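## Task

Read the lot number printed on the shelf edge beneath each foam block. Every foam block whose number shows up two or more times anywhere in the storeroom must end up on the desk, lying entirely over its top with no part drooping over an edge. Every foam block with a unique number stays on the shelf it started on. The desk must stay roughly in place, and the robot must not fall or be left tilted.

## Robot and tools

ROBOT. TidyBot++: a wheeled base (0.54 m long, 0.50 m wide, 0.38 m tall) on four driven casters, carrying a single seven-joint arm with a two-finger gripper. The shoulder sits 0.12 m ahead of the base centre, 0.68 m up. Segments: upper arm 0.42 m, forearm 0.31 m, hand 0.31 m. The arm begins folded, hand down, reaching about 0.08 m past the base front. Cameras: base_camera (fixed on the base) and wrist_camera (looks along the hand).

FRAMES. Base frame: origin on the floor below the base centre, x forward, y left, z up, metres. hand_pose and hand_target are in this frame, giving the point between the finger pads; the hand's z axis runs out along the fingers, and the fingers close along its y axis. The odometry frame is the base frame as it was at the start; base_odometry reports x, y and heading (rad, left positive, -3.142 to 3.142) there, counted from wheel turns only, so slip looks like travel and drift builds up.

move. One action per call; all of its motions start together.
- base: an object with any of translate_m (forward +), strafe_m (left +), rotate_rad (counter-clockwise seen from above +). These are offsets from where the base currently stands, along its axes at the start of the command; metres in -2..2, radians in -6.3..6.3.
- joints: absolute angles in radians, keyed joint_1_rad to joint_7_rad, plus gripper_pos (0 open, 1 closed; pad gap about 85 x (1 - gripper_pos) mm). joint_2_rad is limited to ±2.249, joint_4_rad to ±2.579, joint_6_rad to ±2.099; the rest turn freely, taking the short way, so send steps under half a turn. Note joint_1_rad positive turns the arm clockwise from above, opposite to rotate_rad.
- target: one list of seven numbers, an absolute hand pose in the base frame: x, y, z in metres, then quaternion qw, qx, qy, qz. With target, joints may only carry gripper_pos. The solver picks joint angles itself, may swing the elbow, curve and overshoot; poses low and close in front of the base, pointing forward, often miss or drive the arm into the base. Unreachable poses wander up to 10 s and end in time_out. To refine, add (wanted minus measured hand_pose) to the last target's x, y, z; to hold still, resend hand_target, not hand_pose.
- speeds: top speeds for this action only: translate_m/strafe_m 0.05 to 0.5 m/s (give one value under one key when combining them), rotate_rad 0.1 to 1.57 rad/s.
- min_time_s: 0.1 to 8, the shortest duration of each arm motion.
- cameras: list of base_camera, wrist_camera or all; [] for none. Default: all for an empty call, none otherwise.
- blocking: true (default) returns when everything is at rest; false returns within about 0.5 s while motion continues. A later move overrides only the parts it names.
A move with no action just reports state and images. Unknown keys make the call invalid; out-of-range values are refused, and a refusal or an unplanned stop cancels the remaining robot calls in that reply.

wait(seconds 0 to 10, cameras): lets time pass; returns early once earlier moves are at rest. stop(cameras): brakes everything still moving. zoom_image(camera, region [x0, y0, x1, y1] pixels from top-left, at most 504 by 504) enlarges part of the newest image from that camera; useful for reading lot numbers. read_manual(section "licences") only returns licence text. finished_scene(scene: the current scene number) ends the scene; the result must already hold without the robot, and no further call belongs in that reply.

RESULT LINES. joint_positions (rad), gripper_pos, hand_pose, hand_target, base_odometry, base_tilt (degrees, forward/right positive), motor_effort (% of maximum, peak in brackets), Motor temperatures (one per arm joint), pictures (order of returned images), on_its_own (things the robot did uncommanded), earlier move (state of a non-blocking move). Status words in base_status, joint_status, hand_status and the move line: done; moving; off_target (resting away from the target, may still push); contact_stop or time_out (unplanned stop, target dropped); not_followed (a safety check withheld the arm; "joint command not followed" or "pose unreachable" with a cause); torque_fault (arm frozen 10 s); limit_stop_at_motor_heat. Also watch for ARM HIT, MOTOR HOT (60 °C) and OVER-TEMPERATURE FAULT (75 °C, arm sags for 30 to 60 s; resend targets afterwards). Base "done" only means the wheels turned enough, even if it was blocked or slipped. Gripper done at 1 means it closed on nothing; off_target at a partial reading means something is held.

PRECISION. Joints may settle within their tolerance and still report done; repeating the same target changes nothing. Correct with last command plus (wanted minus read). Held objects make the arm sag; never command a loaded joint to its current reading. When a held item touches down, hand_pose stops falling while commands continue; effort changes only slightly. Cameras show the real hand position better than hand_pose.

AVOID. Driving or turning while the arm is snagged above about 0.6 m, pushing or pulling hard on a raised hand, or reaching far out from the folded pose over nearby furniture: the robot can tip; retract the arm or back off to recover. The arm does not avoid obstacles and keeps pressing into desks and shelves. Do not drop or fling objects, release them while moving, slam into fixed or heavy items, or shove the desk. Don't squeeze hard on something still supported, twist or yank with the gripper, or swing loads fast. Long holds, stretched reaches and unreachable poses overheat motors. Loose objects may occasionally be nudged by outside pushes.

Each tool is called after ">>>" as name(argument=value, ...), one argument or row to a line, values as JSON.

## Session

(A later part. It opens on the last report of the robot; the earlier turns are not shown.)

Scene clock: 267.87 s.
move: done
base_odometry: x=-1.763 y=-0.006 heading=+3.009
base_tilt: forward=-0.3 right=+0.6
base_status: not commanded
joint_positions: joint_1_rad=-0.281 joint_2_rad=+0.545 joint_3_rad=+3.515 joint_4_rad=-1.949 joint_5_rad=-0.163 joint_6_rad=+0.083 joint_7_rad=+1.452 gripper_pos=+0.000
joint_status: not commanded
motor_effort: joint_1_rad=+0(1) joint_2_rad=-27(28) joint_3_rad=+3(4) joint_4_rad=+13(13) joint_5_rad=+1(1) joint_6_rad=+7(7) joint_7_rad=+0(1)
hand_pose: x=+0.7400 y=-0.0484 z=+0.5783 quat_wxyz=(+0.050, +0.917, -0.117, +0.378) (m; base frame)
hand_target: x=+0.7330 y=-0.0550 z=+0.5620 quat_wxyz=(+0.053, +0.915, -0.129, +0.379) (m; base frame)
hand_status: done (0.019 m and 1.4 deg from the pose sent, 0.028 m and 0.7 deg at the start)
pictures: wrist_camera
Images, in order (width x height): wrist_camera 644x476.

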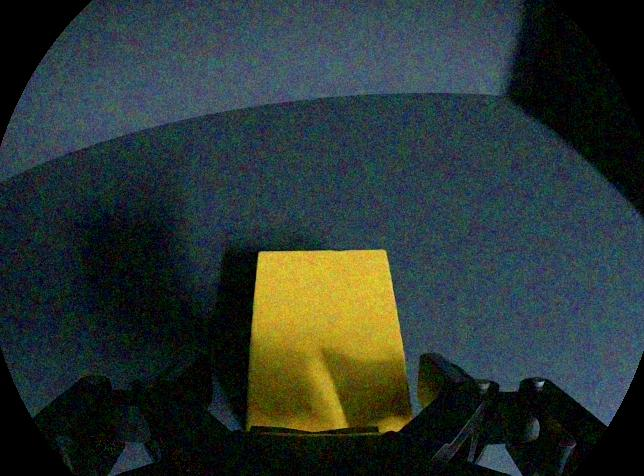

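>>> move(
  joints={"gripper_pos": 0.55},
  cameras=["wrist_camera"],
)

Scene clock: 268.80 s.
move: off_target
base_odometry: x=-1.763 y=-0.006 heading=+3.009
base_tilt: forward=-0.3 right=+0.6
base_status: not commanded
joint_positions: joint_1_rad=-0.281 joint_2_rad=+0.545 joint_3_rad=+3.515 joint_4_rad=-1.950 joint_5_rad=-0.163 joint_6_rad=+0.089 joint_7_rad=+1.452 gripper_pos=+0.405
joint_status: gripper_pos off_target (ended at +0.405, target +0.550)
motor_effort: joint_1_rad=+0(1) joint_2_rad=-27(28) joint_3_rad=+3(3) joint_4_rad=+12(13) joint_5_rad=+1(1) joint_6_rad=+6(7) joint_7_rad=+0(1)
hand_pose: x=+0.7410 y=-0.0485 z=+0.5794 quat_wxyz=(+0.050, +0.916, -0.117, +0.381) (m; base frame)
hand_target: x=+0.7330 y=-0.0550 z=+0.5620 quat_wxyz=(+0.053, +0.915, -0.129, +0.379) (m; base frame)
hand_status: not commanded
pictures: wrist_camera
Images, in order (width x height): wrist_camera 644x476.

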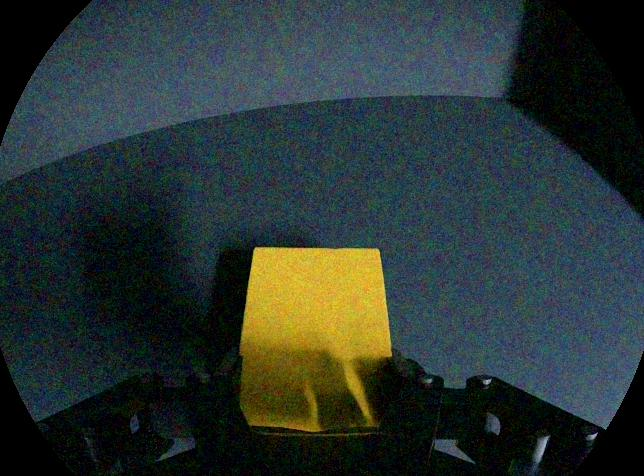

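>>> move(
  target=[0.725, -0.050, 0.655, 0.0533, 0.9149, -0.1286, 0.3790],
  min_time_s=1.5,
)

>>> move(
  base={"translate_m": -0.38},
  speeds={"translate_m": 0.25},
)

>>> move(
  target=[0.50, 0.0, 0.92, 0, 0.9239, 0, 0.3827],
  min_time_s=2,
  cameras=["wrist_camera", "base_camera"],
)

Scene clock: 271.13 s.
move: done
base_odometry: x=-1.763 y=-0.006 heading=+3.009
base_tilt: forward=-0.3 right=+0.6
base_status: not commanded
joint_positions: joint_1_rad=-0.405 joint_2_rad=+0.410 joint_3_rad=+3.662 joint_4_rad=-1.930 joint_5_rad=-0.070 joint_6_rad=-0.076 joint_7_rad=+1.335 gripper_pos=+0.405
joint_status: not commanded
motor_effort: joint_1_rad=+0(1) joint_2_rad=-24(28) joint_3_rad=+4(4) joint_4_rad=+14(15) joint_5_rad=+1(1) joint_6_rad=+6(8) joint_7_rad=-1(1)
hand_pose: x=+0.7250 y=-0.0508 z=+0.6439 quat_wxyz=(+0.046, +0.912, -0.138, +0.384) (m; base frame)
hand_target: x=+0.7250 y=-0.0500 z=+0.6550 quat_wxyz=(+0.053, +0.915, -0.129, +0.379) (m; base frame)
hand_status: done (0.011 m and 1.5 deg from the pose sent, 0.077 m and 1.5 deg at the start)
pictures: none

Scene clock: 273.60 s.
move: done
base_odometry: x=-1.386 y=-0.056 heading=+3.009
base_tilt: forward=-0.3 right=+0.6
base_status: done
joint_positions: joint_1_rad=-0.409 joint_2_rad=+0.404 joint_3_rad=+3.664 joint_4_rad=-1.922 joint_5_rad=-0.070 joint_6_rad=-0.081 joint_7_rad=+1.335 gripper_pos=+0.405
joint_status: not commanded
motor_effort: joint_1_rad=-1(2) joint_2_rad=-24(26) joint_3_rad=+4(4) joint_4_rad=+14(16) joint_5_rad=+1(1) joint_6_rad=+7(8) joint_7_rad=-1(1)
hand_pose: x=+0.7275 y=-0.0496 z=+0.6497 quat_wxyz=(+0.045, +0.910, -0.138, +0.388) (m; base frame)
hand_target: x=+0.7250 y=-0.0500 z=+0.6550 quat_wxyz=(+0.053, +0.915, -0.129, +0.379) (m; base frame)
hand_status: not commanded
pictures: none

Scene clock: 276.23 s.
move: done
base_odometry: x=-1.386 y=-0.056 heading=+3.009
base_tilt: forward=-0.3 right=+0.6
base_status: not commanded
joint_positions: joint_1_rad=-0.026 joint_2_rad=-0.351 joint_3_rad=+3.165 joint_4_rad=-1.750 joint_5_rad=-0.067 joint_6_rad=-0.934 joint_7_rad=+1.528 gripper_pos=+0.405
joint_status: not commanded
motor_effort: joint_1_rad=+0(1) joint_2_rad=-6(26) joint_3_rad=+1(4) joint_4_rad=+18(19) joint_5_rad=+0(1) joint_6_rad=+7(8) joint_7_rad=+0(1)
hand_pose: x=+0.5092 y=+0.0180 z=+0.9163 quat_wxyz=(-0.046, +0.919, -0.027, +0.392) (m; base frame)
hand_target: x=+0.5000 y=+0.0000 z=+0.9200 quat_wxyz=(+0.000, +0.924, +0.000, +0.383) (m; base frame)
hand_status: done (0.021 m and 6.2 deg from the pose sent, 0.357 m and 16.7 deg at the start)
pictures: base_camera, wrist_camera
Images, in order (width x height): base_camera 644x364, wrist_camera 644x476.

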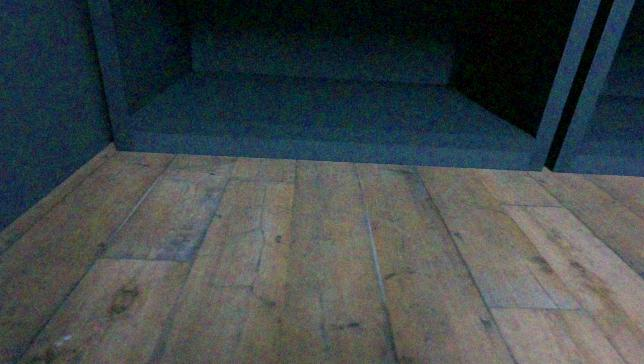

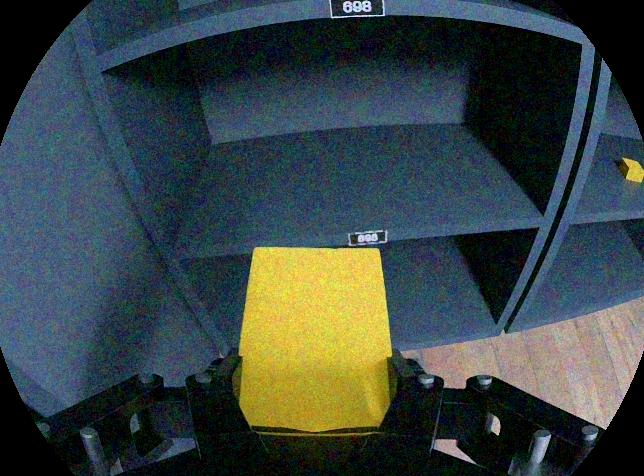

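>>> move(
  base={"translate_m": -1.02, "strafe_m": -0.33},
  speeds={"translate_m": 0.4},
)

>>> move(
  base={"rotate_rad": -1.57},
  speeds={"rotate_rad": 1.0},
  cameras=["wrist_camera", "base_camera"],
)

Scene clock: 284.90 s.
move: done
base_odometry: x=-0.332 y=+0.136 heading=+3.009
base_tilt: forward=-0.4 right=+0.6
base_status: done
joint_positions: joint_1_rad=-0.026 joint_2_rad=-0.354 joint_3_rad=+3.164 joint_4_rad=-1.750 joint_5_rad=-0.066 joint_6_rad=-0.939 joint_7_rad=+1.529 gripper_pos=+0.405
joint_status: not commanded
motor_effort: joint_1_rad=-1(1) joint_2_rad=-6(9) joint_3_rad=+1(2) joint_4_rad=+18(19) joint_5_rad=+0(0) joint_6_rad=+7(8) joint_7_rad=+0(1)
hand_pose: x=+0.5075 y=+0.0180 z=+0.9164 quat_wxyz=(-0.045, +0.919, -0.026, +0.391) (m; base frame)
hand_target: x=+0.5000 y=+0.0000 z=+0.9200 quat_wxyz=(+0.000, +0.924, +0.000, +0.383) (m; base frame)
hand_status: not commanded
pictures: none

Scene clock: 287.40 s.
move: done
base_odometry: x=-0.332 y=+0.136 heading=+1.440
base_tilt: forward=-0.3 right=+0.6
base_status: done
joint_positions: joint_1_rad=-0.020 joint_2_rad=-0.354 joint_3_rad=+3.158 joint_4_rad=-1.750 joint_5_rad=-0.062 joint_6_rad=-0.939 joint_7_rad=+1.529 gripper_pos=+0.405
joint_status: not commanded
motor_effort: joint_1_rad=+0(1) joint_2_rad=-7(8) joint_3_rad=+0(2) joint_4_rad=+19(20) joint_5_rad=+0(1) joint_6_rad=+7(7) joint_7_rad=+0(1)
hand_pose: x=+0.5074 y=+0.0173 z=+0.9163 quat_wxyz=(-0.042, +0.919, -0.025, +0.391) (m; base frame)
hand_target: x=+0.5000 y=+0.0000 z=+0.9200 quat_wxyz=(+0.000, +0.924, +0.000, +0.383) (m; base frame)
hand_status: not commanded
pictures: base_camera, wrist_camera
Images, in order (width x height): base_camera 644x364, wrist_camera 644x476.

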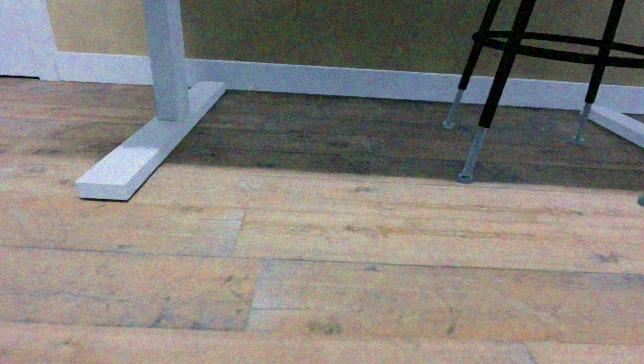

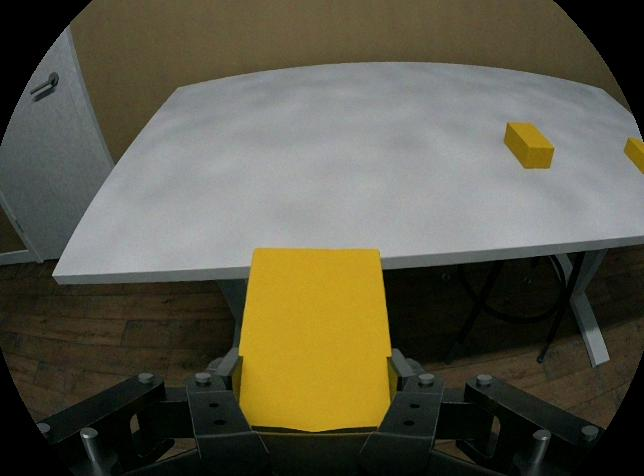

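>>> move(
  base={"translate_m": 0.255},
  speeds={"translate_m": 0.2},
)

>>> move(
  target=[0.69, 0.0, 0.87, 0, 0.9239, 0, 0.3827],
  min_time_s=2,
  cameras=["wrist_camera"],
)

Scene clock: 289.73 s.
move: done
base_odometry: x=-0.298 y=+0.389 heading=+1.438
base_tilt: forward=-0.3 right=+0.6
base_status: done
joint_positions: joint_1_rad=-0.020 joint_2_rad=-0.356 joint_3_rad=+3.158 joint_4_rad=-1.750 joint_5_rad=-0.062 joint_6_rad=-0.940 joint_7_rad=+1.529 gripper_pos=+0.405
joint_status: not commanded
motor_effort: joint_1_rad=+0(1) joint_2_rad=-6(9) joint_3_rad=+1(1) joint_4_rad=+18(19) joint_5_rad=+0(0) joint_6_rad=+7(8) joint_7_rad=+0(1)
hand_pose: x=+0.5067 y=+0.0173 z=+0.9171 quat_wxyz=(-0.042, +0.919, -0.025, +0.392) (m; base frame)
hand_target: x=+0.5000 y=+0.0000 z=+0.9200 quat_wxyz=(+0.000, +0.924, +0.000, +0.383) (m; base frame)
hand_status: not commanded
pictures: none

Scene clock: 292.07 s.
move: done
base_odometry: x=-0.298 y=+0.389 heading=+1.438
base_tilt: forward=-0.3 right=+0.6
base_status: not commanded
joint_positions: joint_1_rad=-0.020 joint_2_rad=+0.060 joint_3_rad=+3.158 joint_4_rad=-1.548 joint_5_rad=-0.062 joint_6_rad=-0.814 joint_7_rad=+1.536 gripper_pos=+0.405
joint_status: not commanded
motor_effort: joint_1_rad=+0(1) joint_2_rad=-19(21) joint_3_rad=+0(1) joint_4_rad=+17(19) joint_5_rad=+0(0) joint_6_rad=+6(7) joint_7_rad=+0(1)
hand_pose: x=+0.6637 y=+0.0174 z=+0.8566 quat_wxyz=(-0.035, +0.935, -0.026, +0.352) (m; base frame)
hand_target: x=+0.6900 y=+0.0000 z=+0.8700 quat_wxyz=(+0.000, +0.924, +0.000, +0.383) (m; base frame)
hand_status: done (0.034 m and 6.3 deg from the pose sent, 0.190 m and 5.7 deg at the start)
pictures: wrist_camera
Images, in order (width x height): wrist_camera 644x476.

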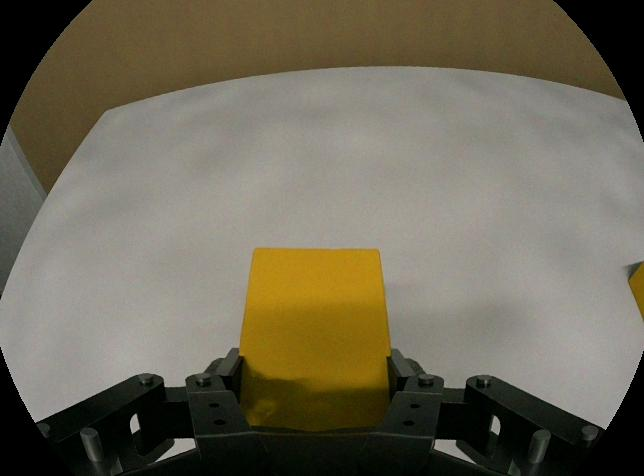

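>>> move(
  target=[0.70, 0.0, 0.82, 0.0251, 0.910, 0.0556, 0.4099],
  min_time_s=1.5,
)

Scene clock: 294.70 s.
move: done
base_odometry: x=-0.298 y=+0.389 heading=+1.438
base_tilt: forward=-0.3 right=+0.6
base_status: not commanded
joint_positions: joint_1_rad=-0.018 joint_2_rad=+0.065 joint_3_rad=+3.158 joint_4_rad=-1.669 joint_5_rad=-0.062 joint_6_rad=-0.551 joint_7_rad=+1.658 gripper_pos=+0.405
joint_status: not commanded
motor_effort: joint_1_rad=+0(1) joint_2_rad=-20(20) joint_3_rad=+0(0) joint_4_rad=+19(19) joint_5_rad=+0(1) joint_6_rad=+7(8) joint_7_rad=+0(1)
hand_pose: x=+0.6919 y=+0.0122 z=+0.8474 quat_wxyz=(-0.007, +0.909, +0.023, +0.416) (m; base frame)
hand_target: x=+0.7000 y=+0.0000 z=+0.8200 quat_wxyz=(+0.025, +0.910, +0.056, +0.410) (m; base frame)
hand_status: done (0.031 m and 5.3 deg from the pose sent, 0.054 m and 13.7 deg at the start)
pictures: none

>>> move(
  target=[0.70, 0.0, 0.80, 0.0233, 0.922, 0.0564, 0.382],
  min_time_s=1.2,
)

>>> move(
  target=[0.70, 0.0, 0.775, 0.0233, 0.922, 0.0564, 0.382],
  min_time_s=1.0,
  cameras=["wrist_camera"],
)

Scene clock: 296.40 s.
move: done
base_odometry: x=-0.298 y=+0.389 heading=+1.438
base_tilt: forward=-0.3 right=+0.6
base_status: not commanded
joint_positions: joint_1_rad=-0.016 joint_2_rad=+0.097 joint_3_rad=+3.158 joint_4_rad=-1.669 joint_5_rad=-0.062 joint_6_rad=-0.551 joint_7_rad=+1.658 gripper_pos=+0.405
joint_status: not commanded
motor_effort: joint_1_rad=-1(1) joint_2_rad=-21(21) joint_3_rad=+0(0) joint_4_rad=+18(19) joint_5_rad=+1(1) joint_6_rad=+7(8) joint_7_rad=+0(1)
hand_pose: x=+0.6970 y=+0.0113 z=+0.8289 quat_wxyz=(-0.007, +0.916, +0.022, +0.401) (m; base frame)
hand_target: x=+0.7000 y=+0.0000 z=+0.8000 quat_wxyz=(+0.023, +0.922, +0.056, +0.382) (m; base frame)
hand_status: done (0.031 m and 5.7 deg from the pose sent, 0.050 m and 6.7 deg at the start)
pictures: none

Scene clock: 297.70 s.
move: done
base_odometry: x=-0.298 y=+0.389 heading=+1.438
base_tilt: forward=-0.3 right=+0.6
base_status: not commanded
joint_positions: joint_1_rad=-0.010 joint_2_rad=+0.114 joint_3_rad=+3.152 joint_4_rad=-1.711 joint_5_rad=-0.062 joint_6_rad=-0.516 joint_7_rad=+1.658 gripper_pos=+0.405
joint_status: not commanded
motor_effort: joint_1_rad=-1(1) joint_2_rad=-21(21) joint_3_rad=+0(0) joint_4_rad=+18(19) joint_5_rad=+0(1) joint_6_rad=+6(7) joint_7_rad=+0(1)
hand_pose: x=+0.6947 y=+0.0111 z=+0.8038 quat_wxyz=(-0.007, +0.921, +0.022, +0.390) (m; base frame)
hand_target: x=+0.7000 y=+0.0000 z=+0.7750 quat_wxyz=(+0.023, +0.922, +0.056, +0.382) (m; base frame)
hand_status: done (0.031 m and 5.4 deg from the pose sent, 0.055 m and 5.7 deg at the start)
pictures: wrist_camera
Images, in order (width x height): wrist_camera 644x476.

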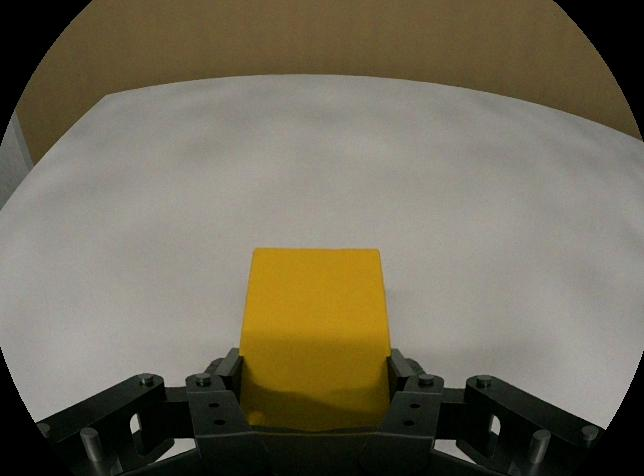

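>>> move(
  target=[0.70, 0.0, 0.752, 0.0233, 0.922, 0.0564, 0.382],
  min_time_s=1.0,
)

>>> move(
  target=[0.70, 0.0, 0.739, 0.0233, 0.922, 0.0564, 0.382],
  min_time_s=0.8,
)

>>> move(
  target=[0.70, 0.0, 0.728, 0.0233, 0.922, 0.0564, 0.382],
  min_time_s=0.8,
  cameras=["wrist_camera"],
)

Scene clock: 299.20 s.
move: done
base_odometry: x=-0.298 y=+0.389 heading=+1.438
base_tilt: forward=-0.3 right=+0.6
base_status: not commanded
joint_positions: joint_1_rad=-0.004 joint_2_rad=+0.134 joint_3_rad=+3.144 joint_4_rad=-1.765 joint_5_rad=-0.062 joint_6_rad=-0.443 joint_7_rad=+1.658 gripper_pos=+0.405
joint_status: not commanded
motor_effort: joint_1_rad=+0(1) joint_2_rad=-21(22) joint_3_rad=+0(0) joint_4_rad=+18(19) joint_5_rad=+1(1) joint_6_rad=+8(8) joint_7_rad=-1(1)
hand_pose: x=+0.6962 y=+0.0104 z=+0.7807 quat_wxyz=(-0.006, +0.921, +0.020, +0.390) (m; base frame)
hand_target: x=+0.7000 y=+0.0000 z=+0.7520 quat_wxyz=(+0.023, +0.922, +0.056, +0.382) (m; base frame)
hand_status: done (0.031 m and 5.4 deg from the pose sent, 0.053 m and 5.4 deg at the start)
pictures: none

Scene clock: 300.30 s.
move: done
base_odometry: x=-0.298 y=+0.389 heading=+1.438
base_tilt: forward=-0.3 right=+0.6
base_status: not commanded
joint_positions: joint_1_rad=+0.000 joint_2_rad=+0.147 joint_3_rad=+3.139 joint_4_rad=-1.793 joint_5_rad=-0.062 joint_6_rad=-0.401 joint_7_rad=+1.658 gripper_pos=+0.405
joint_status: not commanded
motor_effort: joint_1_rad=-1(1) joint_2_rad=-21(22) joint_3_rad=+0(0) joint_4_rad=+17(19) joint_5_rad=+0(1) joint_6_rad=+7(7) joint_7_rad=+0(1)
hand_pose: x=+0.6971 y=+0.0101 z=+0.7676 quat_wxyz=(-0.006, +0.921, +0.020, +0.390) (m; base frame)
hand_target: x=+0.7000 y=+0.0000 z=+0.7390 quat_wxyz=(+0.023, +0.922, +0.056, +0.382) (m; base frame)
hand_status: done (0.030 m and 5.5 deg from the pose sent, 0.043 m and 5.4 deg at the start)
pictures: none

Scene clock: 301.40 s.
move: done
base_odometry: x=-0.298 y=+0.389 heading=+1.438
base_tilt: forward=-0.3 right=+0.6
base_status: not commanded
joint_positions: joint_1_rad=+0.003 joint_2_rad=+0.150 joint_3_rad=+3.135 joint_4_rad=-1.809 joint_5_rad=-0.060 joint_6_rad=-0.369 joint_7_rad=+1.658 gripper_pos=+0.405
joint_status: not commanded
motor_effort: joint_1_rad=+0(1) joint_2_rad=-16(22) joint_3_rad=+0(0) joint_4_rad=+16(18) joint_5_rad=+0(1) joint_6_rad=+7(8) joint_7_rad=+0(1)
hand_pose: x=+0.6989 y=+0.0101 z=+0.7651 quat_wxyz=(-0.005, +0.918, +0.020, +0.396) (m; base frame)
hand_target: x=+0.7000 y=+0.0000 z=+0.7280 quat_wxyz=(+0.023, +0.922, +0.056, +0.382) (m; base frame)
hand_status: done (0.039 m and 5.5 deg from the pose sent, 0.041 m and 5.5 deg at the start)
pictures: wrist_camera
Images, in order (width x height): wrist_camera 644x476.

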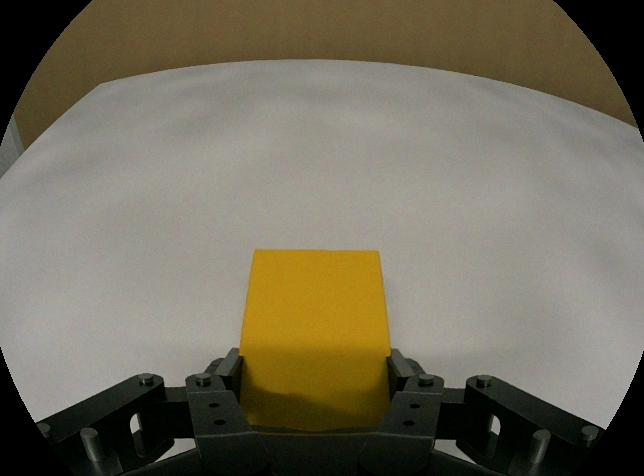

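>>> move(
  target=[0.70, 0.0, 0.739, 0.0233, 0.922, 0.0564, 0.382],
  min_time_s=0.6,
)

>>> move(
  joints={"gripper_pos": 0.2},
)

>>> move(
  joints={"gripper_pos": 0.0},
)

>>> move(
  target=[0.61, 0.0, 0.87, 0, 0.9239, 0, 0.3827],
  min_time_s=1.8,
  cameras=["wrist_camera"],
)

Scene clock: 302.50 s.
move: done
base_odometry: x=-0.298 y=+0.389 heading=+1.438
base_tilt: forward=-0.3 right=+0.6
base_status: not commanded
joint_positions: joint_1_rad=+0.003 joint_2_rad=+0.150 joint_3_rad=+3.135 joint_4_rad=-1.809 joint_5_rad=-0.060 joint_6_rad=-0.369 joint_7_rad=+1.658 gripper_pos=+0.405
joint_status: not commanded
motor_effort: joint_1_rad=-1(1) joint_2_rad=-16(17) joint_3_rad=+0(0) joint_4_rad=+16(17) joint_5_rad=+0(1) joint_6_rad=+7(8) joint_7_rad=+0(1)
hand_pose: x=+0.6989 y=+0.0101 z=+0.7651 quat_wxyz=(-0.005, +0.918, +0.020, +0.396) (m; base frame)
hand_target: x=+0.7000 y=+0.0000 z=+0.7390 quat_wxyz=(+0.023, +0.922, +0.056, +0.382) (m; base frame)
hand_status: done (0.028 m and 5.5 deg from the pose sent, 0.028 m and 5.5 deg at the start)
pictures: none

Scene clock: 303.27 s.
move: done
base_odometry: x=-0.298 y=+0.389 heading=+1.438
base_tilt: forward=-0.3 right=+0.6
base_status: not commanded
joint_positions: joint_1_rad=+0.003 joint_2_rad=+0.160 joint_3_rad=+3.135 joint_4_rad=-1.809 joint_5_rad=-0.060 joint_6_rad=-0.369 joint_7_rad=+1.658 gripper_pos=+0.200
joint_status: all done
motor_effort: joint_1_rad=+0(1) joint_2_rad=-21(23) joint_3_rad=+0(0) joint_4_rad=+17(18) joint_5_rad=+0(1) joint_6_rad=+7(8) joint_7_rad=+0(1)
hand_pose: x=+0.6997 y=+0.0101 z=+0.7590 quat_wxyz=(-0.005, +0.920, +0.020, +0.391) (m; base frame)
hand_target: x=+0.7000 y=+0.0000 z=+0.7390 quat_wxyz=(+0.023, +0.922, +0.056, +0.382) (m; base frame)
hand_status: not commanded
pictures: none

Scene clock: 303.90 s.
move: done
base_odometry: x=-0.298 y=+0.389 heading=+1.438
base_tilt: forward=-0.3 right=+0.6
base_status: not commanded
joint_positions: joint_1_rad=+0.003 joint_2_rad=+0.160 joint_3_rad=+3.135 joint_4_rad=-1.809 joint_5_rad=-0.060 joint_6_rad=-0.369 joint_7_rad=+1.658 gripper_pos=+0.000
joint_status: all done
motor_effort: joint_1_rad=-1(1) joint_2_rad=-21(22) joint_3_rad=+0(0) joint_4_rad=+17(18) joint_5_rad=+0(1) joint_6_rad=+7(7) joint_7_rad=+0(0)
hand_pose: x=+0.6997 y=+0.0101 z=+0.7590 quat_wxyz=(-0.005, +0.920, +0.020, +0.391) (m; base frame)
hand_target: x=+0.7000 y=+0.0000 z=+0.7390 quat_wxyz=(+0.023, +0.922, +0.056, +0.382) (m; base frame)
hand_status: not commanded
pictures: none

Scene clock: 306.30 s.
move: done
base_odometry: x=-0.298 y=+0.389 heading=+1.438
base_tilt: forward=-0.3 right=+0.6
base_status: not commanded
joint_positions: joint_1_rad=+0.003 joint_2_rad=-0.093 joint_3_rad=+3.141 joint_4_rad=-1.734 joint_5_rad=-0.060 joint_6_rad=-0.698 joint_7_rad=+1.617 gripper_pos=+0.000
joint_status: not commanded
motor_effort: joint_1_rad=-1(1) joint_2_rad=-15(23) joint_3_rad=+1(1) joint_4_rad=+19(19) joint_5_rad=+0(1) joint_6_rad=+6(7) joint_7_rad=+0(1)
hand_pose: x=+0.6176 y=+0.0120 z=+0.8628 quat_wxyz=(-0.017, +0.920, +0.007, +0.391) (m; base frame)
hand_target: x=+0.6100 y=+0.0000 z=+0.8700 quat_wxyz=(+0.000, +0.924, +0.000, +0.383) (m; base frame)
hand_status: done (0.016 m and 2.3 deg from the pose sent, 0.143 m and 2.6 deg at the start)
pictures: wrist_camera
Images, in order (width x height): wrist_camera 644x476.

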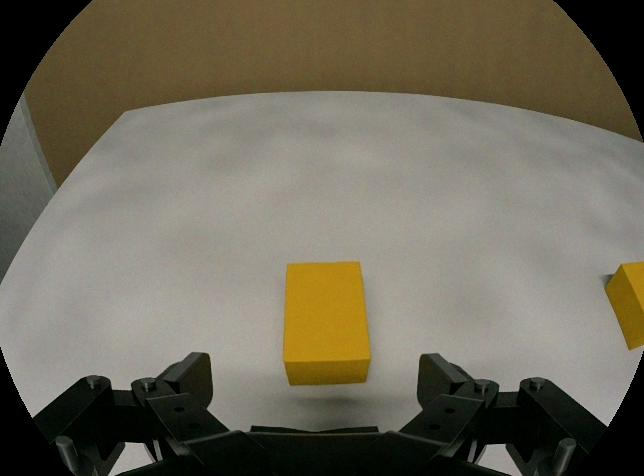

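>>> move(
  base={"translate_m": -0.3},
  speeds={"translate_m": 0.3},
  cameras=["wrist_camera"],
)

Scene clock: 308.70 s.
move: done
base_odometry: x=-0.338 y=+0.092 heading=+1.437
base_tilt: forward=-0.3 right=+0.6
base_status: done
joint_positions: joint_1_rad=+0.002 joint_2_rad=-0.101 joint_3_rad=+3.145 joint_4_rad=-1.732 joint_5_rad=-0.060 joint_6_rad=-0.702 joint_7_rad=+1.617 gripper_pos=+0.000
joint_status: not commanded
motor_effort: joint_1_rad=+0(1) joint_2_rad=-14(17) joint_3_rad=+0(2) joint_4_rad=+18(19) joint_5_rad=+0(1) joint_6_rad=+6(8) joint_7_rad=+0(1)
hand_pose: x=+0.6155 y=+0.0111 z=+0.8670 quat_wxyz=(-0.017, +0.919, +0.006, +0.394) (m; base frame)
hand_target: x=+0.6100 y=+0.0000 z=+0.8700 quat_wxyz=(+0.000, +0.924, +0.000, +0.383) (m; base frame)
hand_status: not commanded
pictures: wrist_camera
Images, in order (width x height): wrist_camera 644x476.

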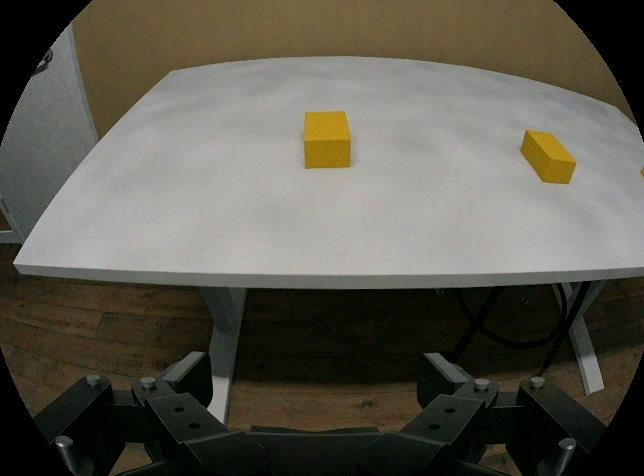

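>>> finished_scene(
  scene=2,
)

The scene is finished: the task was done.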